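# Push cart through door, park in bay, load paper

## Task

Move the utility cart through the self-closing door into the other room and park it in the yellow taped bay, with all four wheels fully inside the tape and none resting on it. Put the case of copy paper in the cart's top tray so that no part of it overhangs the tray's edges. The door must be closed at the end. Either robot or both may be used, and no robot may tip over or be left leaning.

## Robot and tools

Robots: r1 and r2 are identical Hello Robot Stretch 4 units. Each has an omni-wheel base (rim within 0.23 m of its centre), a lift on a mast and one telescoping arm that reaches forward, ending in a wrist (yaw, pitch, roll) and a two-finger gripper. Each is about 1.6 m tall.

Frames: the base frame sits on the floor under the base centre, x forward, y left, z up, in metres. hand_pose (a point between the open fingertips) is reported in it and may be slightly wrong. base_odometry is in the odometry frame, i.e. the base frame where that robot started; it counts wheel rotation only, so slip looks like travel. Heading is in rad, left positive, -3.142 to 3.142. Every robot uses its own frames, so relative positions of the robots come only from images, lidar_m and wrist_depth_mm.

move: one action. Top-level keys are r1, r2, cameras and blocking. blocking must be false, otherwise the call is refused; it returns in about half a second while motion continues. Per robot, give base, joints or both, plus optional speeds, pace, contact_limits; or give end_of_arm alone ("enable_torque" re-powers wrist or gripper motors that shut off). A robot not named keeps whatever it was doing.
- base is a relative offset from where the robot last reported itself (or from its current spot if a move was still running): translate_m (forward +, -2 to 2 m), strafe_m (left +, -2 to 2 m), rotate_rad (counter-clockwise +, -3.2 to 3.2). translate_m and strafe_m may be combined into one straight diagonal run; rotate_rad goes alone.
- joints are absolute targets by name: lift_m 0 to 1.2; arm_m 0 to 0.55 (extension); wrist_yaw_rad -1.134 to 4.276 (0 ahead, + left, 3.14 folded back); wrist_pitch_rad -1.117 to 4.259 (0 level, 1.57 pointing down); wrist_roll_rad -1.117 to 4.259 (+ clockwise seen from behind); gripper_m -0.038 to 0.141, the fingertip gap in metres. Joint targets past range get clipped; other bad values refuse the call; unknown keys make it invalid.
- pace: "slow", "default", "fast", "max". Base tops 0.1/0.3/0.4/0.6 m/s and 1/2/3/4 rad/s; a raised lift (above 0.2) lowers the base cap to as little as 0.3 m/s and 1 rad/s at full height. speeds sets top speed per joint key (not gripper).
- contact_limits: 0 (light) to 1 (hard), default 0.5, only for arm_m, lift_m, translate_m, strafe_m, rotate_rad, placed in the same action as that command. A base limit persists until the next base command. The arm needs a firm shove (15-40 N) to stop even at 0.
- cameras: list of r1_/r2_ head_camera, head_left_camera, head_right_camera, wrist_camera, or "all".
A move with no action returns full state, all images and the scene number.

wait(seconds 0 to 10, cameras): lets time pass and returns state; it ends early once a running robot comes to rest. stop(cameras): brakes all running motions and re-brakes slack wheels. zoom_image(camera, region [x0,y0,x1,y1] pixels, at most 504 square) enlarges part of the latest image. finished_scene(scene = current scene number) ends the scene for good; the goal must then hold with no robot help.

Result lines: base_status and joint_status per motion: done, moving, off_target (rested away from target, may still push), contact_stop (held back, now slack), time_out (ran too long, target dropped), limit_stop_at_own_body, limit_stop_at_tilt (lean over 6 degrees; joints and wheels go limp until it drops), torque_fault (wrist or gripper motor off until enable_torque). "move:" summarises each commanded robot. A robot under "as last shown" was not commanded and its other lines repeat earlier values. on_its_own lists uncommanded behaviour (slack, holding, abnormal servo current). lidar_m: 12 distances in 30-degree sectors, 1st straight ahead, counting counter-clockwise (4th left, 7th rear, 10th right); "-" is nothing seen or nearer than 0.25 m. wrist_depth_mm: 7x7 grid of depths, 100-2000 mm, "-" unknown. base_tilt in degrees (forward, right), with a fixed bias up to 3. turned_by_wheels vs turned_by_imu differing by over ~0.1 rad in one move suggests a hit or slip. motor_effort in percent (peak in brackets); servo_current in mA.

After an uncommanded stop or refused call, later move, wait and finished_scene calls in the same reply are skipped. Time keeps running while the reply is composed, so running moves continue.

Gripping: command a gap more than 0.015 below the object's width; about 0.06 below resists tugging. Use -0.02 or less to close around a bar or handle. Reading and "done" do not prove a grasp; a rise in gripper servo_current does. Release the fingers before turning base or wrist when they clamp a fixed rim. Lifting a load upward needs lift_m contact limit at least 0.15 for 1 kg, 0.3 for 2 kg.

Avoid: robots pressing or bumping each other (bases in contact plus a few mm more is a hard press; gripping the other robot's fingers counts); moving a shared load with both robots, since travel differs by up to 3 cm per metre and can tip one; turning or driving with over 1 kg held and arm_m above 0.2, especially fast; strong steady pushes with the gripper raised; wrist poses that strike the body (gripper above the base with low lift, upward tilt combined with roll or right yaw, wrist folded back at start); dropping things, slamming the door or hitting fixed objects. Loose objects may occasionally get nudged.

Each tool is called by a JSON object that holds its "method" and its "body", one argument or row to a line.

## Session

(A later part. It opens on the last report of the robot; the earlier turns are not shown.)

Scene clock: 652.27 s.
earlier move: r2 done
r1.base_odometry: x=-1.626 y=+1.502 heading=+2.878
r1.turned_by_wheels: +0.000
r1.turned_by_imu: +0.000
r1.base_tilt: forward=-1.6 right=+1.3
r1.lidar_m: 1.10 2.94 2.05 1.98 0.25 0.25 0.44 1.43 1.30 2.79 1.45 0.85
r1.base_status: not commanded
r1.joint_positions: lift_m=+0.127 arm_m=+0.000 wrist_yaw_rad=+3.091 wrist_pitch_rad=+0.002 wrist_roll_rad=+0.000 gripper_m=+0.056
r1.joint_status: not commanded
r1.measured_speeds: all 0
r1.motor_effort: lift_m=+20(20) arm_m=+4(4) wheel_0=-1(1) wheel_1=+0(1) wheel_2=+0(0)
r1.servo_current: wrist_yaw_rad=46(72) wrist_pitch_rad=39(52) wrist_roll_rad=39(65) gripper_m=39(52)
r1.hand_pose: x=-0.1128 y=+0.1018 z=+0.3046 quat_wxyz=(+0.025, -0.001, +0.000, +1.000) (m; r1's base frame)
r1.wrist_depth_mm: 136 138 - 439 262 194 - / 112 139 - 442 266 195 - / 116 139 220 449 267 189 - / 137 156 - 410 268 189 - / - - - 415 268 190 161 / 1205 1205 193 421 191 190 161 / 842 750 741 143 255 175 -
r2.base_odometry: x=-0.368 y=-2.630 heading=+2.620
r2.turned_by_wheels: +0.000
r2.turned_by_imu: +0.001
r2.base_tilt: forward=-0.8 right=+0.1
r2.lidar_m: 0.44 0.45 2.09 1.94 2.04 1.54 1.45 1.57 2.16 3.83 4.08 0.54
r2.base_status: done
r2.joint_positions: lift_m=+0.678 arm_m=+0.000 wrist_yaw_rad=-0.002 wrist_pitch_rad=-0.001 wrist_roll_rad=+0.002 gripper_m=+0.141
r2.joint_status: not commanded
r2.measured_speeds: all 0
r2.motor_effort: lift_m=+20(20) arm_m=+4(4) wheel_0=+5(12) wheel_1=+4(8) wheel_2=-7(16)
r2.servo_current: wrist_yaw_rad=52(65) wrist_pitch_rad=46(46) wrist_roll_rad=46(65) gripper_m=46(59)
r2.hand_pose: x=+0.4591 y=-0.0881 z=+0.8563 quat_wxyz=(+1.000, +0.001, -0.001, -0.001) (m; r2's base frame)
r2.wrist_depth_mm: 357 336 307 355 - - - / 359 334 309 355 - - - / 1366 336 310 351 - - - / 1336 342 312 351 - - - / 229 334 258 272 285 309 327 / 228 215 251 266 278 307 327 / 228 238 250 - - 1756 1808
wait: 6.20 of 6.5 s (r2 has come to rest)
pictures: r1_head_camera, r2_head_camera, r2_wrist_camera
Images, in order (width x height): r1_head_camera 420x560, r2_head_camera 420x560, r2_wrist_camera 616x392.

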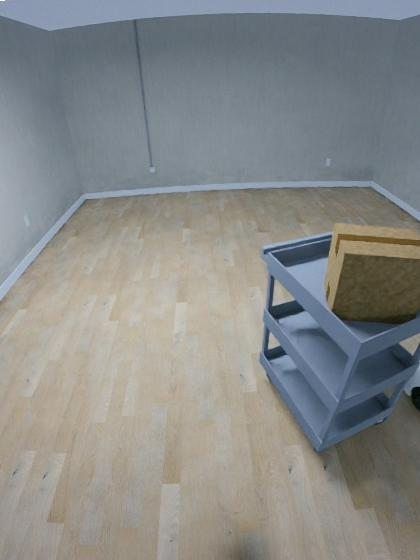

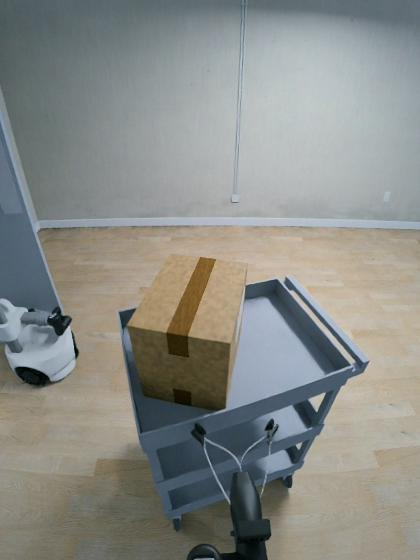

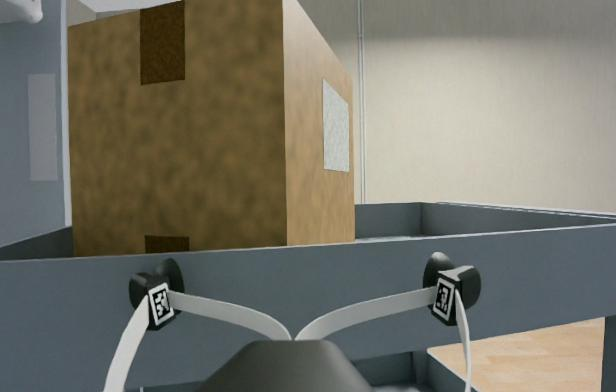

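{"method": "move", "body": {
  "blocking": false,
  "r2": {"base":{"translate_m":-0.08}}
}}

{"method": "wait", "body": {
  "seconds": 1
}}

{"method": "move", "body": {
  "blocking": false,
  "r2": {"base":{"strafe_m":0.18}}
}}

{"method": "wait", "body": {
  "seconds": 1.6
}}

{"method": "move", "body": {
  "blocking": false,
  "r2": {"base":{"translate_m":0.2},"pace":"slow"}
}}

{"method": "wait", "body": {
  "seconds": 3,
  "cameras": ["r1_head_camera","r2_head_camera","r2_wrist_camera"]
}}

Scene clock: 659.67 s.
move: r2 moving
r1: as last shown
r1.lidar_m: 1.11 2.93 2.05 2.01 0.25 0.25 0.42 1.43 1.32 2.80 1.44 0.81
r1.motor_effort: lift_m=+20(20) arm_m=+4(4) wheel_0=+0(1) wheel_1=+0(1) wheel_2=+0(0)
r1.servo_current: wrist_yaw_rad=52(59) wrist_pitch_rad=46(52) wrist_roll_rad=52(59) gripper_m=39(46)
r1.wrist_depth_mm: 136 138 - 439 263 194 - / 112 138 - 442 264 196 - / 116 139 221 445 267 188 - / 137 156 - 413 267 189 - / - - - 418 270 190 161 / 1205 1182 194 421 191 190 162 / 854 750 759 143 254 175 -
r2.base_odometry: x=-0.342 y=-2.645 heading=+2.620
r2.turned_by_wheels: +0.000
r2.turned_by_imu: +0.000
r2.base_tilt: forward=-0.6 right=+0.0
r2.lidar_m: 0.47 0.47 2.15 1.93 2.00 1.50 1.43 1.54 2.13 3.88 4.10 0.56
r2.base_status: translate_m moving
r2.joint_positions: lift_m=+0.678 arm_m=+0.000 wrist_yaw_rad=-0.002 wrist_pitch_rad=-0.001 wrist_roll_rad=+0.002 gripper_m=+0.141
r2.joint_status: not commanded
r2.measured_speeds: translate_m=-0.122 strafe_m=+0.001 rotate_rad=+0.002 lift_m=+0.000 arm_m=+0.000 wrist_yaw_rad=+0.000 wrist_pitch_rad=+0.000 wrist_roll_rad=+0.000
r2.motor_effort: lift_m=+20(20) arm_m=+4(4) wheel_0=-7(7) wheel_1=-7(8) wheel_2=+12(12)
r2.servo_current: wrist_yaw_rad=46(52) wrist_pitch_rad=39(46) wrist_roll_rad=39(52) gripper_m=39(59)
r2.hand_pose: x=+0.4591 y=-0.0881 z=+0.8563 quat_wxyz=(+1.000, +0.001, -0.001, -0.001) (m; r2's base frame)
r2.wrist_depth_mm: - 375 340 375 - - - / 1397 368 340 377 - - - / 1397 370 343 375 - - - / 1366 375 343 373 - - - / 255 268 282 298 314 338 359 / 252 258 279 291 197 330 - / - - - - 809 1808 1863
pictures: none

Scene clock: 660.60 s.
earlier move: r2 done
r1.base_odometry: x=-1.626 y=+1.502 heading=+2.878
r1.turned_by_wheels: +0.000
r1.turned_by_imu: +0.000
r1.base_tilt: forward=-1.6 right=+1.3
r1.lidar_m: 1.09 2.91 2.05 1.98 0.25 0.25 0.41 1.42 1.29 2.80 1.51 0.84
r1.base_status: not commanded
r1.joint_positions: lift_m=+0.127 arm_m=+0.000 wrist_yaw_rad=+3.091 wrist_pitch_rad=+0.002 wrist_roll_rad=+0.000 gripper_m=+0.056
r1.joint_status: not commanded
r1.measured_speeds: all 0
r1.motor_effort: lift_m=+20(20) arm_m=+4(4) wheel_0=+0(1) wheel_1=+0(1) wheel_2=+0(0)
r1.servo_current: wrist_yaw_rad=39(65) wrist_pitch_rad=39(52) wrist_roll_rad=39(65) gripper_m=39(52)
r1.hand_pose: x=-0.1128 y=+0.1018 z=+0.3046 quat_wxyz=(+0.025, -0.001, +0.000, +1.000) (m; r1's base frame)
r1.wrist_depth_mm: 136 138 - 439 263 193 - / 112 139 - 442 266 195 - / 116 139 221 449 266 188 - / 136 156 - 415 268 189 - / - - - 415 270 190 161 / 1182 1182 193 418 191 190 161 / 842 759 759 143 254 175 -
r2.base_odometry: x=-0.299 y=-2.670 heading=+2.619
r2.turned_by_wheels: +0.000
r2.turned_by_imu: +0.000
r2.base_tilt: forward=-0.7 right=+0.1
r2.lidar_m: 0.52 0.56 1.98 1.94 1.91 1.46 1.38 1.49 2.10 3.86 4.06 0.62
r2.base_status: done
r2.joint_positions: lift_m=+0.678 arm_m=+0.000 wrist_yaw_rad=-0.002 wrist_pitch_rad=-0.001 wrist_roll_rad=+0.002 gripper_m=+0.141
r2.joint_status: not commanded
r2.measured_speeds: all 0
r2.motor_effort: lift_m=+20(20) arm_m=+4(4) wheel_0=-2(7) wheel_1=-4(9) wheel_2=+4(12)
r2.servo_current: wrist_yaw_rad=39(65) wrist_pitch_rad=39(46) wrist_roll_rad=46(59) gripper_m=52(59)
r2.hand_pose: x=+0.4591 y=-0.0881 z=+0.8563 quat_wxyz=(+1.000, +0.001, -0.001, -0.001) (m; r2's base frame)
r2.wrist_depth_mm: 1430 - - - - - - / 1430 427 394 430 - - - / 1430 427 394 430 - - - / 1430 430 397 427 - - - / 294 309 330 347 368 397 424 / 294 301 325 343 359 415 466 / - - 1921 - - 1863 462
wait: 0.93 of 1 s (r2 has come to rest)
pictures: none

Scene clock: 661.10 s.
move: r2 moving
r1: as last shown
r1.lidar_m: 1.12 2.93 2.05 1.98 0.25 0.25 0.44 1.39 1.32 2.80 1.49 0.83
r1.motor_effort: lift_m=+20(20) arm_m=+4(4) wheel_0=-1(1) wheel_1=+0(1) wheel_2=+0(0)
r1.servo_current: wrist_yaw_rad=46(72) wrist_pitch_rad=46(46) wrist_roll_rad=59(59) gripper_m=39(46)
r1.wrist_depth_mm: 136 138 - 439 262 193 - / 112 139 - 442 264 195 - / 116 139 220 449 268 188 - / 137 156 - 413 267 189 - / - - - 413 268 190 161 / 1205 1182 194 418 191 190 162 / 842 759 759 143 255 174 -
r2.base_odometry: x=-0.317 y=-2.701 heading=+2.620
r2.turned_by_wheels: +0.000
r2.turned_by_imu: +0.000
r2.base_tilt: forward=-0.7 right=+0.1
r2.lidar_m: 0.52 1.51 1.97 1.90 1.93 1.46 1.41 1.45 2.07 3.90 4.08 0.59
r2.base_status: strafe_m moving
r2.joint_positions: lift_m=+0.678 arm_m=+0.000 wrist_yaw_rad=-0.002 wrist_pitch_rad=-0.001 wrist_roll_rad=+0.002 gripper_m=+0.141
r2.joint_status: not commanded
r2.measured_speeds: translate_m=+0.000 strafe_m=+0.140 rotate_rad=+0.000 lift_m=+0.000 arm_m=+0.000 wrist_yaw_rad=+0.000 wrist_pitch_rad=+0.000 wrist_roll_rad=+0.000
r2.motor_effort: lift_m=+20(20) arm_m=+4(4) wheel_0=-11(13) wheel_1=+11(12) wheel_2=+0(3)
r2.servo_current: wrist_yaw_rad=46(52) wrist_pitch_rad=39(46) wrist_roll_rad=46(59) gripper_m=52(59)
r2.hand_pose: x=+0.4591 y=-0.0881 z=+0.8563 quat_wxyz=(+1.000, +0.001, -0.001, -0.001) (m; r2's base frame)
r2.wrist_depth_mm: - - - - - - - / 1430 436 402 382 - - - / 1397 - 404 384 - - - / - - 407 384 - - - / - 303 324 343 359 387 413 / 293 296 317 336 351 392 - / 1281 - 1983 - - 1808 1808
pictures: none

Scene clock: 662.47 s.
earlier move: r2 done
r1.base_odometry: x=-1.626 y=+1.502 heading=+2.878
r1.turned_by_wheels: +0.000
r1.turned_by_imu: +0.000
r1.base_tilt: forward=-1.6 right=+1.3
r1.lidar_m: 1.12 2.93 2.03 1.99 0.26 0.25 0.43 1.39 1.30 2.80 1.24 0.83
r1.base_status: not commanded
r1.joint_positions: lift_m=+0.127 arm_m=+0.000 wrist_yaw_rad=+3.091 wrist_pitch_rad=+0.002 wrist_roll_rad=+0.000 gripper_m=+0.056
r1.joint_status: not commanded
r1.measured_speeds: all 0
r1.motor_effort: lift_m=+20(20) arm_m=+4(4) wheel_0=-1(1) wheel_1=+0(1) wheel_2=+0(0)
r1.servo_current: wrist_yaw_rad=52(72) wrist_pitch_rad=33(52) wrist_roll_rad=52(72) gripper_m=39(52)
r1.hand_pose: x=-0.1128 y=+0.1018 z=+0.3046 quat_wxyz=(+0.025, -0.001, +0.000, +1.000) (m; r1's base frame)
r1.wrist_depth_mm: 136 138 - 436 262 194 - / 112 139 - 442 264 195 - / 116 139 220 455 265 188 - / 137 156 - 413 268 189 - / - - - 418 270 190 161 / 1205 1205 194 418 191 190 160 / 854 759 750 142 254 174 -
r2.base_odometry: x=-0.389 y=-2.826 heading=+2.620
r2.turned_by_wheels: +0.000
r2.turned_by_imu: +0.000
r2.base_tilt: forward=-0.7 right=+0.0
r2.lidar_m: 0.51 1.43 1.81 1.74 1.87 1.44 1.37 1.46 2.04 4.04 4.27 0.56
r2.base_status: done
r2.joint_positions: lift_m=+0.678 arm_m=+0.000 wrist_yaw_rad=-0.002 wrist_pitch_rad=-0.001 wrist_roll_rad=+0.002 gripper_m=+0.141
r2.joint_status: not commanded
r2.measured_speeds: all 0
r2.motor_effort: lift_m=+20(20) arm_m=+4(4) wheel_0=-1(15) wheel_1=+1(12) wheel_2=-1(3)
r2.servo_current: wrist_yaw_rad=39(59) wrist_pitch_rad=46(46) wrist_roll_rad=39(59) gripper_m=46(59)
r2.hand_pose: x=+0.4591 y=-0.0881 z=+0.8563 quat_wxyz=(+1.000, +0.001, -0.001, -0.001) (m; r2's base frame)
r2.wrist_depth_mm: - - - - 394 - - / - - - 413 384 - - / - - - 418 387 - - / - - - 415 389 373 - / - - - 300 312 338 357 / 1138 204 287 291 198 204 - / 1308 1708 1808 - - 842 1808
wait: 1.37 of 1.6 s (r2 has come to rest)
pictures: none

Scene clock: 662.97 s.
move: r2 moving
r1: as last shown
r1.base_tilt: forward=-1.6 right=+1.2
r1.lidar_m: 1.10 2.96 2.06 1.98 0.25 0.25 0.43 1.43 1.32 2.80 1.22 0.84
r1.motor_effort: lift_m=+20(20) arm_m=+4(4) wheel_0=+0(1) wheel_1=+0(1) wheel_2=+0(0)
r1.servo_current: wrist_yaw_rad=46(59) wrist_pitch_rad=46(46) wrist_roll_rad=26(52) gripper_m=39(46)
r1.wrist_depth_mm: 136 138 - 439 262 194 - / 112 138 - 439 265 196 - / 116 139 220 449 266 188 - / 136 156 - 413 270 189 - / - - - 415 270 190 162 / 1182 1205 193 418 191 190 162 / 842 759 741 143 256 175 -
r2.base_odometry: x=-0.400 y=-2.819 heading=+2.620
r2.turned_by_wheels: +0.000
r2.turned_by_imu: +0.000
r2.base_tilt: forward=-0.6 right=+0.0
r2.lidar_m: 0.48 1.41 1.83 1.76 1.85 1.42 1.39 1.47 2.07 4.02 4.25 0.56
r2.base_status: translate_m moving
r2.joint_positions: lift_m=+0.678 arm_m=+0.000 wrist_yaw_rad=-0.002 wrist_pitch_rad=-0.001 wrist_roll_rad=+0.002 gripper_m=+0.141
r2.joint_status: not commanded
r2.measured_speeds: translate_m=+0.049 strafe_m=-0.001 rotate_rad=+0.000 lift_m=+0.000 arm_m=+0.000 wrist_yaw_rad=+0.000 wrist_pitch_rad=+0.000 wrist_roll_rad=+0.000
r2.motor_effort: lift_m=+20(20) arm_m=+4(4) wheel_0=+4(9) wheel_1=+6(7) wheel_2=-7(11)
r2.servo_current: wrist_yaw_rad=52(52) wrist_pitch_rad=39(46) wrist_roll_rad=59(59) gripper_m=52(52)
r2.hand_pose: x=+0.4591 y=-0.0881 z=+0.8563 quat_wxyz=(+1.000, +0.001, -0.001, -0.001) (m; r2's base frame)
r2.wrist_depth_mm: - - - - 382 - - / - - - 399 375 - - / - - - 407 377 - - / - - - 407 382 364 - / - - - 289 301 327 342 / 1138 204 274 281 212 204 - / 1281 1708 1808 - - - 1863
pictures: none

Scene clock: 665.73 s.
earlier move: r2 done
r1.base_odometry: x=-1.626 y=+1.502 heading=+2.878
r1.turned_by_wheels: +0.000
r1.turned_by_imu: +0.000
r1.base_tilt: forward=-1.6 right=+1.3
r1.lidar_m: 0.89 2.92 2.04 1.96 0.25 0.25 0.45 1.44 1.30 2.79 1.24 0.73
r1.base_status: not commanded
r1.joint_positions: lift_m=+0.127 arm_m=+0.000 wrist_yaw_rad=+3.091 wrist_pitch_rad=+0.002 wrist_roll_rad=+0.000 gripper_m=+0.056
r1.joint_status: not commanded
r1.measured_speeds: all 0
r1.motor_effort: lift_m=+20(20) arm_m=+4(4) wheel_0=-1(1) wheel_1=+0(1) wheel_2=+0(0)
r1.servo_current: wrist_yaw_rad=59(78) wrist_pitch_rad=46(52) wrist_roll_rad=59(65) gripper_m=46(52)
r1.hand_pose: x=-0.1128 y=+0.1018 z=+0.3046 quat_wxyz=(+0.025, -0.001, +0.000, +1.000) (m; r1's base frame)
r1.wrist_depth_mm: 136 138 - 439 263 194 - / 112 139 - 445 265 195 - / 116 139 221 445 265 187 - / 136 156 - 413 268 190 - / - - - 415 268 190 161 / 1205 1205 193 418 190 191 161 / 866 759 750 143 256 175 -
r2.base_odometry: x=-0.562 y=-2.726 heading=+2.620
r2.turned_by_wheels: +0.000
r2.turned_by_imu: +0.000
r2.base_tilt: forward=-0.7 right=+0.1
r2.lidar_m: 0.41 1.26 1.91 1.75 1.84 1.63 1.58 1.68 2.31 4.06 4.24 0.47
r2.base_status: done
r2.joint_positions: lift_m=+0.678 arm_m=+0.000 wrist_yaw_rad=-0.003 wrist_pitch_rad=-0.001 wrist_roll_rad=+0.002 gripper_m=+0.141
r2.joint_status: not commanded
r2.measured_speeds: all 0
r2.motor_effort: lift_m=+20(20) arm_m=+4(4) wheel_0=+4(9) wheel_1=+5(7) wheel_2=-6(15)
r2.servo_current: wrist_yaw_rad=52(59) wrist_pitch_rad=39(46) wrist_roll_rad=46(59) gripper_m=46(59)
r2.hand_pose: x=+0.4590 y=-0.0882 z=+0.8563 quat_wxyz=(+1.000, +0.001, -0.001, -0.001) (m; r2's base frame)
r2.wrist_depth_mm: - - 332 315 301 293 - / 1255 - 332 319 304 296 - / 1255 - 336 319 304 297 - / - - 627 322 307 298 - / - - 334 320 304 253 277 / - 1229 190 201 219 251 278 / 1008 1808 193 - 229 - 1756
wait: 2.77 of 3 s (r2 has come to rest)
pictures: r1_head_camera, r2_head_camera, r2_wrist_camera
Images, in order (width x height): r1_head_camera 420x560, r2_head_camera 420x560, r2_wrist_camera 616x392.

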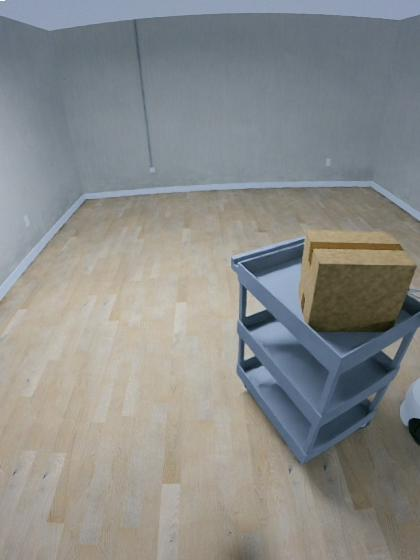

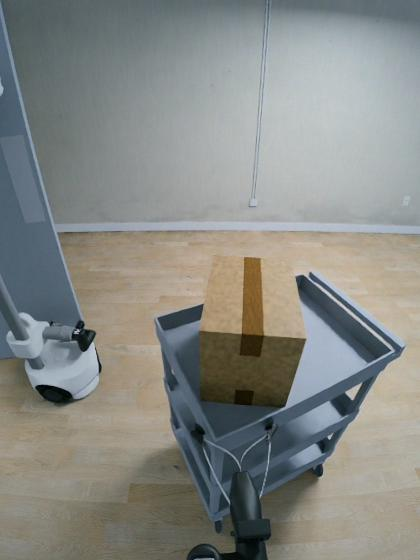

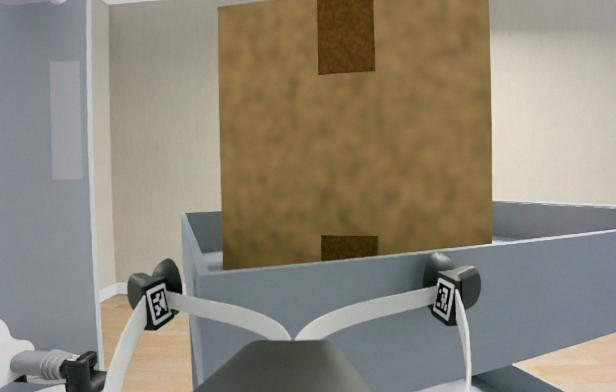

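{"method": "move", "body": {
  "blocking": false,
  "r2": {"base":{"translate_m":-0.35},"pace":"fast"}
}}

{"method": "wait", "body": {
  "seconds": 2
}}

{"method": "move", "body": {
  "blocking": false,
  "r2": {"base":{"strafe_m":-1.19},"pace":"fast"}
}}

{"method": "wait", "body": {
  "seconds": 4.5
}}

{"method": "move", "body": {
  "blocking": false,
  "r2": {"base":{"translate_m":1.25},"pace":"fast"}
}}

{"method": "wait", "body": {
  "seconds": 4.6
}}

{"method": "move", "body": {
  "blocking": false,
  "r2": {"base":{"rotate_rad":1.95}}
}}

{"method": "wait", "body": {
  "seconds": 3
}}

{"method": "wait", "body": {
  "seconds": 0.4,
  "cameras": ["r1_head_camera","r2_head_camera","r2_wrist_camera"]
}}

Scene clock: 688.63 s.
move: r2 moving
r1: as last shown
r1.lidar_m: 0.92 2.94 2.06 1.99 0.25 0.25 0.43 1.38 1.31 2.79 1.29 0.74
r1.motor_effort: lift_m=+20(20) arm_m=+4(4) wheel_0=+0(1) wheel_1=+0(0) wheel_2=+0(0)
r1.servo_current: wrist_yaw_rad=52(59) wrist_pitch_rad=39(52) wrist_roll_rad=39(52) gripper_m=46(46)
r1.wrist_depth_mm: 136 138 - 436 263 193 - / 112 138 - 439 264 196 - / 116 140 220 449 266 189 - / 136 156 - 413 267 189 - / - - - 418 270 189 161 / 1229 1205 194 421 190 190 162 / 854 759 759 143 255 175 -
r2.base_odometry: x=-0.521 y=-2.750 heading=+2.620
r2.turned_by_wheels: +0.000
r2.turned_by_imu: +0.000
r2.base_tilt: forward=-0.7 right=+0.0
r2.lidar_m: 0.46 1.28 1.97 1.76 1.83 1.60 1.53 1.61 2.29 4.04 4.24 0.53
r2.base_status: translate_m moving
r2.joint_positions: lift_m=+0.678 arm_m=+0.000 wrist_yaw_rad=-0.002 wrist_pitch_rad=-0.001 wrist_roll_rad=+0.002 gripper_m=+0.141
r2.joint_status: not commanded
r2.measured_speeds: translate_m=-0.187 strafe_m=+0.000 rotate_rad=+0.004 lift_m=+0.000 arm_m=+0.000 wrist_yaw_rad=+0.000 wrist_pitch_rad=+0.000 wrist_roll_rad=+0.000
r2.motor_effort: lift_m=+20(20) arm_m=+4(4) wheel_0=-6(10) wheel_1=-10(10) wheel_2=+16(16)
r2.servo_current: wrist_yaw_rad=52(52) wrist_pitch_rad=39(46) wrist_roll_rad=46(52) gripper_m=46(52)
r2.hand_pose: x=+0.4591 y=-0.0881 z=+0.8563 quat_wxyz=(+1.000, +0.001, -0.001, -0.001) (m; r2's base frame)
r2.wrist_depth_mm: - - - 359 345 - - / - - - 359 345 - - / 1281 - - 362 345 - - / - - - 362 349 338 - / - - 375 256 278 304 332 / - 219 232 243 264 306 342 / 1060 1756 1661 - - - 1808
pictures: none

Scene clock: 690.37 s.
earlier move: r2 done
r1.base_odometry: x=-1.626 y=+1.502 heading=+2.878
r1.turned_by_wheels: +0.000
r1.turned_by_imu: +0.000
r1.base_tilt: forward=-1.6 right=+1.3
r1.lidar_m: 0.90 2.93 2.05 1.98 0.27 0.25 0.45 1.41 1.33 2.80 1.35 0.75
r1.base_status: not commanded
r1.joint_positions: lift_m=+0.127 arm_m=+0.000 wrist_yaw_rad=+3.091 wrist_pitch_rad=+0.002 wrist_roll_rad=+0.000 gripper_m=+0.056
r1.joint_status: not commanded
r1.measured_speeds: all 0
r1.motor_effort: lift_m=+20(20) arm_m=+4(4) wheel_0=+0(1) wheel_1=+0(1) wheel_2=+0(0)
r1.servo_current: wrist_yaw_rad=59(72) wrist_pitch_rad=46(52) wrist_roll_rad=65(65) gripper_m=46(46)
r1.hand_pose: x=-0.1128 y=+0.1018 z=+0.3046 quat_wxyz=(+0.025, -0.001, +0.000, +1.000) (m; r1's base frame)
r1.wrist_depth_mm: 136 138 - 439 263 193 - / 112 139 - 445 265 195 - / 116 140 220 449 266 187 - / 136 156 - 413 268 189 - / - - - 415 270 189 162 / 1182 1182 194 418 190 190 162 / 854 759 759 143 255 175 -
r2.base_odometry: x=-0.259 y=-2.901 heading=+2.619
r2.turned_by_wheels: +0.000
r2.turned_by_imu: +0.000
r2.base_tilt: forward=-0.7 right=+0.1
r2.lidar_m: 0.77 1.56 1.82 1.76 1.73 1.27 1.25 1.31 1.83 4.03 4.22 0.89
r2.base_status: done
r2.joint_positions: lift_m=+0.678 arm_m=+0.000 wrist_yaw_rad=-0.002 wrist_pitch_rad=-0.001 wrist_roll_rad=+0.002 gripper_m=+0.141
r2.joint_status: not commanded
r2.measured_speeds: all 0
r2.motor_effort: lift_m=+20(20) arm_m=+4(4) wheel_0=-3(10) wheel_1=-4(10) wheel_2=+1(16)
r2.servo_current: wrist_yaw_rad=39(59) wrist_pitch_rad=39(46) wrist_roll_rad=59(59) gripper_m=39(59)
r2.hand_pose: x=+0.4591 y=-0.0881 z=+0.8563 quat_wxyz=(+1.000, +0.001, -0.001, -0.001) (m; r2's base frame)
r2.wrist_depth_mm: 1229 - - - - - - / 1229 - - - - - - / - - - 668 640 - - / - - - 661 647 - - / 1255 - - 559 603 - - / 1255 204 946 1098 1138 204 - / 1281 1464 1863 - - - 1708
wait: 1.73 of 2 s (r2 has come to rest)
pictures: none

Scene clock: 690.87 s.
move: r2 moving
r1: as last shown
r1.base_tilt: forward=-1.6 right=+1.2
r1.lidar_m: 0.91 2.97 2.05 1.98 0.25 0.25 0.44 1.40 1.33 2.79 1.39 0.76
r1.motor_effort: lift_m=+20(20) arm_m=+4(4) wheel_0=-1(1) wheel_1=+0(0) wheel_2=+0(0)
r1.servo_current: wrist_yaw_rad=59(59) wrist_pitch_rad=46(52) wrist_roll_rad=46(59) gripper_m=39(46)
r1.wrist_depth_mm: 136 138 - 442 262 193 - / 112 139 - 445 265 196 - / 116 139 220 449 266 189 - / 137 155 - 415 268 190 - / - - - 418 270 190 161 / 1205 1205 194 421 191 190 161 / 854 750 768 143 255 175 -
r2.base_odometry: x=-0.231 y=-2.853 heading=+2.619
r2.turned_by_wheels: +0.000
r2.turned_by_imu: +0.000
r2.base_tilt: forward=-0.6 right=+0.1
r2.lidar_m: 0.76 1.60 1.89 1.81 1.74 1.29 1.24 1.31 1.84 3.98 4.19 0.92
r2.base_status: strafe_m moving
r2.joint_positions: lift_m=+0.678 arm_m=+0.000 wrist_yaw_rad=-0.002 wrist_pitch_rad=-0.001 wrist_roll_rad=+0.002 gripper_m=+0.141
r2.joint_status: not commanded
r2.measured_speeds: translate_m=+0.001 strafe_m=-0.214 rotate_rad=-0.005 lift_m=+0.000 arm_m=+0.000 wrist_yaw_rad=+0.000 wrist_pitch_rad=+0.000 wrist_roll_rad=+0.000
r2.motor_effort: lift_m=+20(20) arm_m=+4(4) wheel_0=+12(14) wheel_1=-14(14) wheel_2=+0(2)
r2.servo_current: wrist_yaw_rad=46(52) wrist_pitch_rad=46(46) wrist_roll_rad=46(59) gripper_m=52(59)
r2.hand_pose: x=+0.4591 y=-0.0881 z=+0.8563 quat_wxyz=(+1.000, +0.001, -0.001, -0.001) (m; r2's base frame)
r2.wrist_depth_mm: - - - - - - - / - - - - - - - / - - - 661 - - - / 1308 - - 661 1160 - - / 1281 - 946 574 - 750 - / - 202 549 - 1042 204 - / 1308 1756 1708 - - - 1756
pictures: none

Scene clock: 694.57 s.
earlier move: r2 done
r1.base_odometry: x=-1.626 y=+1.502 heading=+2.878
r1.turned_by_wheels: +0.000
r1.turned_by_imu: +0.000
r1.base_tilt: forward=-1.6 right=+1.3
r1.lidar_m: 0.90 2.92 2.05 1.96 0.25 0.25 0.40 1.40 1.33 2.78 2.86 0.74
r1.base_status: not commanded
r1.joint_positions: lift_m=+0.127 arm_m=+0.000 wrist_yaw_rad=+3.091 wrist_pitch_rad=+0.002 wrist_roll_rad=+0.000 gripper_m=+0.056
r1.joint_status: not commanded
r1.measured_speeds: all 0
r1.motor_effort: lift_m=+20(20) arm_m=+4(4) wheel_0=+0(1) wheel_1=+0(1) wheel_2=+0(0)
r1.servo_current: wrist_yaw_rad=52(78) wrist_pitch_rad=46(52) wrist_roll_rad=52(65) gripper_m=46(46)
r1.hand_pose: x=-0.1128 y=+0.1018 z=+0.3046 quat_wxyz=(+0.025, -0.001, +0.000, +1.000) (m; r1's base frame)
r1.wrist_depth_mm: 136 138 - 439 263 193 - / 112 139 - 449 265 196 - / 116 139 220 449 267 187 - / 137 156 - 413 267 190 - / - - - 415 268 190 161 / 1182 1205 194 421 191 190 161 / 854 750 750 143 255 175 -
r2.base_odometry: x=+0.335 y=-1.869 heading=+2.619
r2.turned_by_wheels: +0.000
r2.turned_by_imu: -0.001
r2.base_tilt: forward=-0.7 right=+0.1
r2.lidar_m: 3.45 1.14 1.21 2.95 1.79 1.32 1.27 1.34 1.83 2.85 3.01 3.60
r2.base_status: done
r2.joint_positions: lift_m=+0.678 arm_m=+0.000 wrist_yaw_rad=-0.002 wrist_pitch_rad=-0.001 wrist_roll_rad=+0.002 gripper_m=+0.141
r2.joint_status: not commanded
r2.measured_speeds: all 0
r2.motor_effort: lift_m=+20(20) arm_m=+4(4) wheel_0=+1(16) wheel_1=+0(16) wheel_2=+0(2)
r2.servo_current: wrist_yaw_rad=46(59) wrist_pitch_rad=46(46) wrist_roll_rad=52(65) gripper_m=46(59)
r2.hand_pose: x=+0.4591 y=-0.0881 z=+0.8563 quat_wxyz=(+1.000, +0.001, -0.001, -0.001) (m; r2's base frame)
r2.wrist_depth_mm: - - - - - - - / - - - - - - - / - - - - - - - / - - - - - - - / - - - - - - - / - - - - - - - / 1756 1863 1863 - 1808 1756 1808
wait: 3.70 of 4.5 s (r2 has come to rest)
pictures: none

Scene clock: 695.07 s.
move: r2 moving
r1: as last shown
r1.lidar_m: 0.88 2.93 2.04 1.97 0.25 0.25 0.40 1.45 1.33 2.80 2.85 0.74
r1.motor_effort: lift_m=+20(20) arm_m=+4(4) wheel_0=-1(1) wheel_1=+0(0) wheel_2=+0(0)
r1.servo_current: wrist_yaw_rad=46(65) wrist_pitch_rad=39(52) wrist_roll_rad=52(59) gripper_m=46(46)
r1.wrist_depth_mm: 136 138 - 439 263 194 - / 112 139 - 439 266 196 - / 116 139 220 445 266 189 - / 136 156 - 413 268 189 - / - - - 415 268 189 162 / 1205 1205 194 418 191 190 162 / 866 750 759 143 255 174 -
r2.base_odometry: x=+0.294 y=-1.845 heading=+2.619
r2.turned_by_wheels: +0.000
r2.turned_by_imu: +0.000
r2.base_tilt: forward=-0.7 right=+0.1
r2.lidar_m: 3.43 1.09 1.17 2.95 1.85 1.37 1.31 1.37 1.92 2.84 3.00 3.54
r2.base_status: translate_m moving
r2.joint_positions: lift_m=+0.678 arm_m=+0.000 wrist_yaw_rad=-0.002 wrist_pitch_rad=-0.001 wrist_roll_rad=+0.002 gripper_m=+0.141
r2.joint_status: not commanded
r2.measured_speeds: translate_m=+0.187 strafe_m=+0.001 rotate_rad=+0.001 lift_m=+0.000 arm_m=+0.000 wrist_yaw_rad=+0.000 wrist_pitch_rad=+0.000 wrist_roll_rad=+0.000
r2.motor_effort: lift_m=+20(20) arm_m=+4(4) wheel_0=+7(10) wheel_1=+10(10) wheel_2=-17(17)
r2.servo_current: wrist_yaw_rad=52(59) wrist_pitch_rad=39(46) wrist_roll_rad=59(59) gripper_m=52(52)
r2.hand_pose: x=+0.4591 y=-0.0881 z=+0.8563 quat_wxyz=(+1.000, +0.001, -0.001, -0.001) (m; r2's base frame)
r2.wrist_depth_mm: - - - - - - - / - - - - - - - / - - - - - - - / - - - - - - - / - - - - - - - / - - - - - - - / 1708 1808 1921 - 1808 1756 1808
pictures: none

Scene clock: 699.03 s.
earlier move: r2 done
r1.base_odometry: x=-1.626 y=+1.502 heading=+2.878
r1.turned_by_wheels: +0.000
r1.turned_by_imu: +0.000
r1.base_tilt: forward=-1.5 right=+1.3
r1.lidar_m: 0.92 2.94 2.04 2.00 0.25 0.25 0.42 1.43 1.31 2.80 2.88 0.75
r1.base_status: not commanded
r1.joint_positions: lift_m=+0.127 arm_m=+0.000 wrist_yaw_rad=+3.091 wrist_pitch_rad=+0.002 wrist_roll_rad=+0.000 gripper_m=+0.056
r1.joint_status: not commanded
r1.measured_speeds: all 0
r1.motor_effort: lift_m=+20(20) arm_m=+4(4) wheel_0=+0(1) wheel_1=+0(1) wheel_2=+0(0)
r1.servo_current: wrist_yaw_rad=65(65) wrist_pitch_rad=52(52) wrist_roll_rad=46(59) gripper_m=46(52)
r1.hand_pose: x=-0.1128 y=+0.1018 z=+0.3046 quat_wxyz=(+0.025, -0.001, +0.000, +1.000) (m; r1's base frame)
r1.wrist_depth_mm: 136 138 - 439 263 195 - / 112 139 - 445 265 195 - / 116 139 220 445 266 188 - / 136 156 - 410 270 189 - / - - - 418 268 189 161 / 1229 1205 194 418 190 190 161 / 854 750 759 143 255 175 -
r2.base_odometry: x=-0.749 y=-1.246 heading=+2.620
r2.turned_by_wheels: +0.000
r2.turned_by_imu: +0.001
r2.base_tilt: forward=-0.7 right=+0.0
r2.lidar_m: 2.22 2.35 0.72 0.56 0.58 2.61 2.52 2.67 2.98 2.89 3.04 2.31
r2.base_status: done
r2.joint_positions: lift_m=+0.678 arm_m=+0.000 wrist_yaw_rad=-0.002 wrist_pitch_rad=-0.001 wrist_roll_rad=+0.002 gripper_m=+0.141
r2.joint_status: not commanded
r2.measured_speeds: all 0
r2.motor_effort: lift_m=+20(20) arm_m=+4(4) wheel_0=+2(12) wheel_1=+2(10) wheel_2=-2(17)
r2.servo_current: wrist_yaw_rad=33(65) wrist_pitch_rad=39(46) wrist_roll_rad=52(59) gripper_m=52(59)
r2.hand_pose: x=+0.4591 y=-0.0881 z=+0.8563 quat_wxyz=(+1.000, +0.001, -0.001, -0.001) (m; r2's base frame)
r2.wrist_depth_mm: - - - - - - - / - - - - - - - / - - - - - - - / - - - - - - - / - - - - - - - / - - - - 196 187 - / 1863 1808 1921 - - 1808 1708
wait: 3.97 of 4.6 s (r2 has come to rest)
pictures: none

Scene clock: 699.53 s.
move: r2 moving
r1: as last shown
r1.base_tilt: forward=-1.6 right=+1.2
r1.lidar_m: 0.90 2.94 2.04 1.99 0.25 0.25 0.43 1.44 1.32 2.80 2.86 0.73
r1.motor_effort: lift_m=+20(20) arm_m=+4(4) wheel_0=+0(1) wheel_1=+0(0) wheel_2=+0(0)
r1.servo_current: wrist_yaw_rad=52(65) wrist_pitch_rad=33(52) wrist_roll_rad=33(65) gripper_m=39(46)
r1.wrist_depth_mm: 136 138 - 436 262 193 - / 112 139 - 442 264 196 - / 116 139 220 449 266 188 - / 137 156 - 413 268 189 - / - - - 415 268 190 162 / 1182 1229 193 418 191 190 162 / 854 759 750 143 255 174 -
r2.base_odometry: x=-0.748 y=-1.246 heading=+2.871
r2.turned_by_wheels: +0.251
r2.turned_by_imu: +0.244
r2.base_tilt: forward=-0.7 right=+0.1
r2.lidar_m: 2.23 2.62 0.62 0.53 2.91 2.52 2.53 2.95 2.91 2.88 2.60 2.22
r2.base_status: rotate_rad moving
r2.joint_positions: lift_m=+0.678 arm_m=+0.000 wrist_yaw_rad=-0.002 wrist_pitch_rad=-0.001 wrist_roll_rad=+0.002 gripper_m=+0.141
r2.joint_status: not commanded
r2.measured_speeds: translate_m=+0.000 strafe_m=-0.002 rotate_rad=+0.970 lift_m=+0.000 arm_m=+0.000 wrist_yaw_rad=+0.000 wrist_pitch_rad=+0.000 wrist_roll_rad=+0.000
r2.motor_effort: lift_m=+20(20) arm_m=+4(4) wheel_0=-8(11) wheel_1=-10(10) wheel_2=-10(11)
r2.servo_current: wrist_yaw_rad=39(59) wrist_pitch_rad=46(46) wrist_roll_rad=39(52) gripper_m=52(59)
r2.hand_pose: x=+0.4591 y=-0.0881 z=+0.8563 quat_wxyz=(+1.000, +0.001, -0.001, -0.001) (m; r2's base frame)
r2.wrist_depth_mm: - - - - - - - / - - - - - - - / - - - - - - - / - - - - - - - / - - - - - - - / - - - - 187 185 - / 1921 1808 1863 - - 1756 -
pictures: none

Scene clock: 701.30 s.
earlier move: r2 done
r1.base_odometry: x=-1.626 y=+1.502 heading=+2.878
r1.turned_by_wheels: +0.000
r1.turned_by_imu: +0.000
r1.base_tilt: forward=-1.6 right=+1.2
r1.lidar_m: 0.91 2.94 2.04 1.99 0.25 0.25 0.43 1.39 1.32 2.79 2.85 0.75
r1.base_status: not commanded
r1.joint_positions: lift_m=+0.127 arm_m=+0.000 wrist_yaw_rad=+3.091 wrist_pitch_rad=+0.002 wrist_roll_rad=+0.000 gripper_m=+0.056
r1.joint_status: not commanded
r1.measured_speeds: all 0
r1.motor_effort: lift_m=+20(20) arm_m=+4(4) wheel_0=+0(1) wheel_1=+0(1) wheel_2=+0(0)
r1.servo_current: wrist_yaw_rad=46(65) wrist_pitch_rad=39(52) wrist_roll_rad=52(65) gripper_m=46(46)
r1.hand_pose: x=-0.1128 y=+0.1018 z=+0.3046 quat_wxyz=(+0.025, -0.001, +0.000, +1.000) (m; r1's base frame)
r1.wrist_depth_mm: 136 138 - 439 262 194 - / 112 139 - 445 265 196 - / 116 139 220 442 265 189 - / 137 156 - 413 270 189 - / - - - 415 268 190 161 / 1205 1205 193 418 191 190 161 / 854 750 750 143 255 175 -
r2.base_odometry: x=-0.748 y=-1.246 heading=-1.715
r2.turned_by_wheels: +1.698
r2.turned_by_imu: +1.653
r2.base_tilt: forward=-0.7 right=+0.0
r2.lidar_m: 0.56 2.73 2.52 2.56 3.17 2.90 2.94 2.43 2.21 2.26 2.85 0.58
r2.base_status: done
r2.joint_positions: lift_m=+0.678 arm_m=+0.000 wrist_yaw_rad=-0.002 wrist_pitch_rad=-0.001 wrist_roll_rad=+0.002 gripper_m=+0.141
r2.joint_status: not commanded
r2.measured_speeds: all 0
r2.motor_effort: lift_m=+20(20) arm_m=+4(4) wheel_0=-3(11) wheel_1=-5(11) wheel_2=-4(13)
r2.servo_current: wrist_yaw_rad=52(59) wrist_pitch_rad=39(46) wrist_roll_rad=52(59) gripper_m=46(59)
r2.hand_pose: x=+0.4591 y=-0.0881 z=+0.8563 quat_wxyz=(+1.000, +0.001, -0.001, -0.001) (m; r2's base frame)
r2.wrist_depth_mm: - - - - - - - / - - - - - - - / - - - 741 654 - - / - - - 741 661 - - / - - 370 366 345 343 342 / - - 347 407 198 204 1336 / 1983 1808 1808 - - 946 1281
wait: 1.77 of 3 s (r2 has come to rest)
pictures: none

Scene clock: 701.70 s.
r1.base_odometry: x=-1.626 y=+1.502 heading=+2.878
r1.turned_by_wheels: +0.000
r1.turned_by_imu: +0.000
r1.base_tilt: forward=-1.6 right=+1.3
r1.lidar_m: 0.89 2.96 2.03 1.99 0.25 0.25 0.41 1.42 1.30 2.80 2.85 0.72
r1.base_status: not commanded
r1.joint_positions: lift_m=+0.127 arm_m=+0.000 wrist_yaw_rad=+3.091 wrist_pitch_rad=+0.002 wrist_roll_rad=+0.000 gripper_m=+0.056
r1.joint_status: not commanded
r1.measured_speeds: all 0
r1.motor_effort: lift_m=+20(20) arm_m=+4(4) wheel_0=+0(1) wheel_1=+0(1) wheel_2=+0(0)
r1.servo_current: wrist_yaw_rad=46(65) wrist_pitch_rad=46(52) wrist_roll_rad=33(65) gripper_m=39(46)
r1.hand_pose: x=-0.1128 y=+0.1018 z=+0.3046 quat_wxyz=(+0.025, -0.001, +0.000, +1.000) (m; r1's base frame)
r1.wrist_depth_mm: 136 138 - 439 264 194 - / 112 139 - 442 264 195 - / 116 139 220 445 265 189 - / 136 156 - 415 270 189 - / - - - 413 267 189 161 / 1182 1205 193 421 191 190 161 / 854 750 750 143 255 175 -
r2.base_odometry: x=-0.748 y=-1.246 heading=-1.715
r2.turned_by_wheels: +0.000
r2.turned_by_imu: +0.000
r2.base_tilt: forward=-0.7 right=+0.1
r2.lidar_m: 0.57 2.77 2.53 2.55 3.16 2.88 2.95 2.44 2.22 2.26 2.84 0.58
r2.base_status: done
r2.joint_positions: lift_m=+0.678 arm_m=+0.000 wrist_yaw_rad=-0.002 wrist_pitch_rad=-0.001 wrist_roll_rad=+0.002 gripper_m=+0.141
r2.joint_status: not commanded
r2.measured_speeds: all 0
r2.motor_effort: lift_m=+20(20) arm_m=+4(4) wheel_0=-3(11) wheel_1=-4(11) wheel_2=-4(13)
r2.servo_current: wrist_yaw_rad=46(59) wrist_pitch_rad=39(46) wrist_roll_rad=46(59) gripper_m=46(59)
r2.hand_pose: x=+0.4591 y=-0.0881 z=+0.8563 quat_wxyz=(+1.000, +0.001, -0.001, -0.001) (m; r2's base frame)
r2.wrist_depth_mm: - - - - - - - / - - - - - - - / - - - 732 654 - - / - - - 732 661 - - / - - 370 366 345 343 343 / - - 347 407 198 204 1336 / 1921 1756 1808 - - 946 1308
wait: 0.40 s; at rest by 0.27 s
pictures: r1_head_camera, r2_head_camera, r2_wrist_camera
Images, in order (width x height): r1_head_camera 420x560, r2_head_camera 420x560, r2_wrist_camera 616x392.

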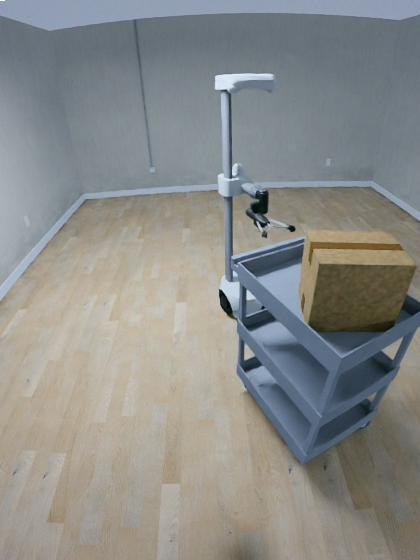

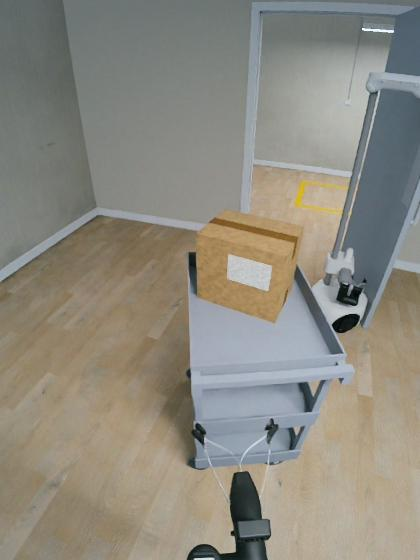

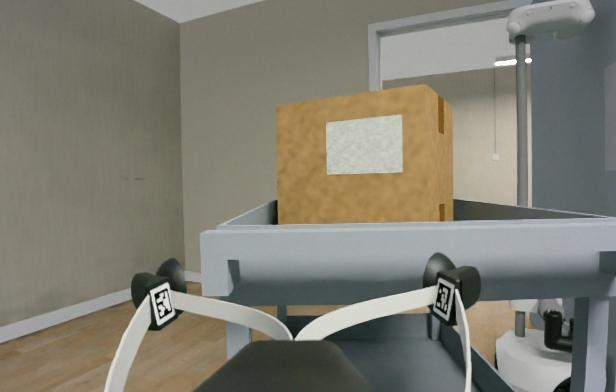

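{"method": "move", "body": {
  "blocking": false,
  "r2": {"base":{"rotate_rad":-0.15}}
}}

{"method": "wait", "body": {
  "seconds": 0.8
}}

{"method": "move", "body": {
  "blocking": false,
  "r2": {"base":{"translate_m":0.36},"pace":"slow"}
}}

{"method": "wait", "body": {
  "seconds": 4.5,
  "cameras": ["r1_head_camera","r2_head_camera","r2_wrist_camera"]
}}

Scene clock: 718.03 s.
move: r2 moving
r1: as last shown
r1.lidar_m: 0.89 2.93 2.07 1.98 0.25 0.25 0.45 1.41 1.32 2.79 2.87 0.70
r1.motor_effort: lift_m=+20(20) arm_m=+4(4) wheel_0=+0(1) wheel_1=+0(0) wheel_2=+0(0)
r1.servo_current: wrist_yaw_rad=52(65) wrist_pitch_rad=46(52) wrist_roll_rad=52(59) gripper_m=39(46)
r1.wrist_depth_mm: 136 138 - 436 262 193 - / 112 139 - 442 265 195 - / 116 139 220 449 266 189 - / 136 156 - 413 267 189 - / - - - 421 268 190 162 / 1182 1229 194 418 191 190 162 / 854 750 759 143 255 174 -
r2.base_odometry: x=-0.748 y=-1.246 heading=-1.862
r2.turned_by_wheels: -0.147
r2.turned_by_imu: -0.143
r2.base_tilt: forward=-0.7 right=+0.0
r2.lidar_m: 0.57 2.94 2.52 2.51 2.89 2.88 2.89 2.64 2.23 2.24 2.58 0.62
r2.base_status: rotate_rad moving
r2.joint_positions: lift_m=+0.678 arm_m=+0.000 wrist_yaw_rad=-0.002 wrist_pitch_rad=-0.001 wrist_roll_rad=+0.002 gripper_m=+0.141
r2.joint_status: not commanded
r2.measured_speeds: translate_m=+0.000 strafe_m=+0.001 rotate_rad=-0.125 lift_m=+0.000 arm_m=+0.000 wrist_yaw_rad=+0.000 wrist_pitch_rad=+0.000 wrist_roll_rad=+0.000
r2.motor_effort: lift_m=+20(20) arm_m=+3(4) wheel_0=+3(10) wheel_1=+4(9) wheel_2=+4(9)
r2.servo_current: wrist_yaw_rad=46(52) wrist_pitch_rad=39(46) wrist_roll_rad=46(59) gripper_m=46(52)
r2.hand_pose: x=+0.4591 y=-0.0881 z=+0.8563 quat_wxyz=(+1.000, +0.001, -0.001, -0.001) (m; r2's base frame)
r2.wrist_depth_mm: - - - - - 1708 - / - - - - - - - / - - 759 676 - - - / - - 759 683 - - - / - 368 373 370 436 397 - / - - 216 160 198 187 - / 1921 436 - - - 1464 1808
pictures: none

Scene clock: 718.37 s.
earlier move: r2 done
r1.base_odometry: x=-1.626 y=+1.502 heading=+2.878
r1.turned_by_wheels: +0.000
r1.turned_by_imu: +0.000
r1.base_tilt: forward=-1.6 right=+1.3
r1.lidar_m: 0.90 2.90 2.04 1.98 0.25 0.25 0.41 1.43 1.31 2.80 2.87 0.75
r1.base_status: not commanded
r1.joint_positions: lift_m=+0.127 arm_m=+0.000 wrist_yaw_rad=+3.091 wrist_pitch_rad=+0.002 wrist_roll_rad=+0.000 gripper_m=+0.056
r1.joint_status: not commanded
r1.measured_speeds: all 0
r1.motor_effort: lift_m=+20(20) arm_m=+4(4) wheel_0=+0(1) wheel_1=+0(1) wheel_2=+0(0)
r1.servo_current: wrist_yaw_rad=52(65) wrist_pitch_rad=39(52) wrist_roll_rad=52(59) gripper_m=39(46)
r1.hand_pose: x=-0.1128 y=+0.1018 z=+0.3046 quat_wxyz=(+0.025, -0.001, +0.000, +1.000) (m; r1's base frame)
r1.wrist_depth_mm: 136 138 - 439 263 193 - / 112 139 - 442 264 195 - / 116 139 220 445 266 189 - / 136 156 - 415 268 189 - / - - - 415 268 189 161 / 1182 1205 195 418 190 190 161 / 842 750 750 143 255 174 -
r2.base_odometry: x=-0.748 y=-1.246 heading=-1.864
r2.turned_by_wheels: -0.002
r2.turned_by_imu: -0.002
r2.base_tilt: forward=-0.7 right=+0.1
r2.lidar_m: 0.57 2.95 2.51 2.52 2.91 2.91 2.89 2.62 2.24 2.23 2.56 0.64
r2.base_status: done
r2.joint_positions: lift_m=+0.678 arm_m=+0.000 wrist_yaw_rad=-0.002 wrist_pitch_rad=-0.001 wrist_roll_rad=+0.002 gripper_m=+0.141
r2.joint_status: not commanded
r2.measured_speeds: all 0
r2.motor_effort: lift_m=+20(20) arm_m=+4(4) wheel_0=+5(10) wheel_1=+2(9) wheel_2=+5(9)
r2.servo_current: wrist_yaw_rad=33(52) wrist_pitch_rad=39(46) wrist_roll_rad=59(59) gripper_m=46(52)
r2.hand_pose: x=+0.4591 y=-0.0881 z=+0.8563 quat_wxyz=(+1.000, +0.001, -0.001, -0.001) (m; r2's base frame)
r2.wrist_depth_mm: - - - - - 1708 - / - - - - - - - / - - 759 683 - - - / - - 750 691 - 1618 - / - 349 373 373 439 399 - / - 404 196 160 199 187 - / 1921 1708 1808 - - - 1808
wait: 0.33 of 0.8 s (r2 has come to rest)
pictures: none

Scene clock: 718.87 s.
move: r2 moving
r1: as last shown
r1.lidar_m: 0.90 2.95 2.04 1.97 0.25 0.25 0.43 1.42 1.32 2.80 2.86 0.74
r1.motor_effort: lift_m=+20(20) arm_m=+4(4) wheel_0=+0(1) wheel_1=+0(0) wheel_2=+0(0)
r1.servo_current: wrist_yaw_rad=39(59) wrist_pitch_rad=33(52) wrist_roll_rad=46(59) gripper_m=39(46)
r1.wrist_depth_mm: 136 138 - 439 264 193 - / 112 138 - 445 265 195 - / 116 139 221 445 265 188 - / 136 156 - 413 268 189 - / - - - 413 270 190 161 / 1205 1182 194 421 190 189 161 / 866 750 750 143 255 175 -
r2.base_odometry: x=-0.752 y=-1.258 heading=-1.863
r2.turned_by_wheels: +0.000
r2.turned_by_imu: +0.001
r2.base_tilt: forward=-0.7 right=+0.1
r2.lidar_m: 0.55 2.95 2.52 2.52 2.91 2.91 2.91 2.64 2.22 2.25 2.55 0.62
r2.base_status: translate_m moving
r2.joint_positions: lift_m=+0.678 arm_m=+0.000 wrist_yaw_rad=-0.002 wrist_pitch_rad=-0.001 wrist_roll_rad=+0.002 gripper_m=+0.141
r2.joint_status: not commanded
r2.measured_speeds: translate_m=+0.049 strafe_m=-0.001 rotate_rad=+0.000 lift_m=+0.000 arm_m=+0.000 wrist_yaw_rad=+0.000 wrist_pitch_rad=+0.000 wrist_roll_rad=+0.000
r2.motor_effort: lift_m=+20(20) arm_m=+4(4) wheel_0=+7(8) wheel_1=+7(7) wheel_2=-8(10)
r2.servo_current: wrist_yaw_rad=46(59) wrist_pitch_rad=39(46) wrist_roll_rad=52(59) gripper_m=46(52)
r2.hand_pose: x=+0.4591 y=-0.0881 z=+0.8563 quat_wxyz=(+1.000, +0.001, -0.001, -0.001) (m; r2's base frame)
r2.wrist_depth_mm: - - - - - 1661 - / - - - - - - - / - - 741 668 - - - / - - 750 676 - 1661 - / - 338 373 366 373 389 - / - 334 196 166 199 189 - / 1863 1708 - - - 1464 1808
pictures: none

Scene clock: 723.27 s.
earlier move: r2 done
r1.base_odometry: x=-1.626 y=+1.502 heading=+2.878
r1.turned_by_wheels: +0.000
r1.turned_by_imu: +0.000
r1.base_tilt: forward=-1.6 right=+1.4
r1.lidar_m: 0.45 2.93 2.03 1.97 0.26 0.25 0.43 1.42 1.33 2.80 0.72 0.47
r1.base_status: not commanded
r1.joint_positions: lift_m=+0.127 arm_m=+0.000 wrist_yaw_rad=+3.091 wrist_pitch_rad=+0.002 wrist_roll_rad=+0.000 gripper_m=+0.056
r1.joint_status: not commanded
r1.measured_speeds: all 0
r1.motor_effort: lift_m=+20(20) arm_m=+4(4) wheel_0=+0(1) wheel_1=+0(1) wheel_2=+0(0)
r1.servo_current: wrist_yaw_rad=52(78) wrist_pitch_rad=46(52) wrist_roll_rad=46(65) gripper_m=46(46)
r1.hand_pose: x=-0.1128 y=+0.1018 z=+0.3046 quat_wxyz=(+0.025, -0.001, +0.000, +1.000) (m; r1's base frame)
r1.wrist_depth_mm: 136 139 - 436 263 194 - / 112 139 - 445 266 195 - / 116 139 221 449 266 188 - / 136 156 - 413 267 189 - / - - - 415 270 190 161 / 1182 1229 194 421 191 189 161 / 854 750 759 143 255 175 -
r2.base_odometry: x=-0.852 y=-1.591 heading=-1.864
r2.turned_by_wheels: +0.000
r2.turned_by_imu: +0.000
r2.base_tilt: forward=-0.7 right=+0.1
r2.lidar_m: 0.49 2.84 2.42 2.43 2.75 3.25 3.25 2.72 2.32 2.31 2.65 0.53
r2.base_status: done
r2.joint_positions: lift_m=+0.678 arm_m=+0.000 wrist_yaw_rad=-0.003 wrist_pitch_rad=-0.001 wrist_roll_rad=+0.002 gripper_m=+0.141
r2.joint_status: not commanded
r2.measured_speeds: all 0
r2.motor_effort: lift_m=+20(20) arm_m=+4(4) wheel_0=+4(10) wheel_1=+4(11) wheel_2=-8(16)
r2.servo_current: wrist_yaw_rad=46(59) wrist_pitch_rad=39(46) wrist_roll_rad=39(59) gripper_m=46(59)
r2.hand_pose: x=+0.4591 y=-0.0882 z=+0.8563 quat_wxyz=(+1.000, +0.001, -0.001, -0.001) (m; r2's base frame)
r2.wrist_depth_mm: - - - - - - - / - - - - 569 544 1205 / - - - 676 549 544 1205 / - - - 683 559 544 - / - - 276 262 249 236 274 / - - 332 317 242 231 279 / 1921 1863 357 - - - -
wait: 4.40 of 4.5 s (r2 has come to rest)
pictures: r1_head_camera, r2_head_camera, r2_wrist_camera
Images, in order (width x height): r1_head_camera 420x560, r2_head_camera 420x560, r2_wrist_camera 616x392.

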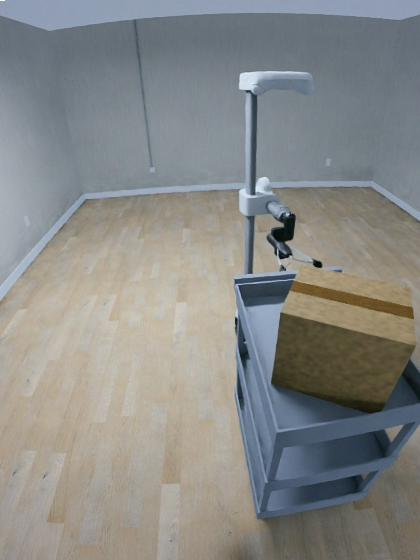

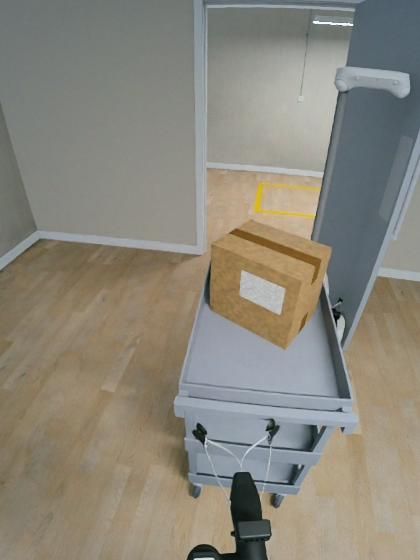

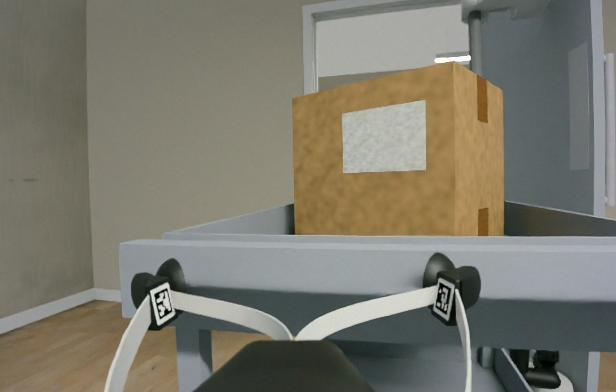

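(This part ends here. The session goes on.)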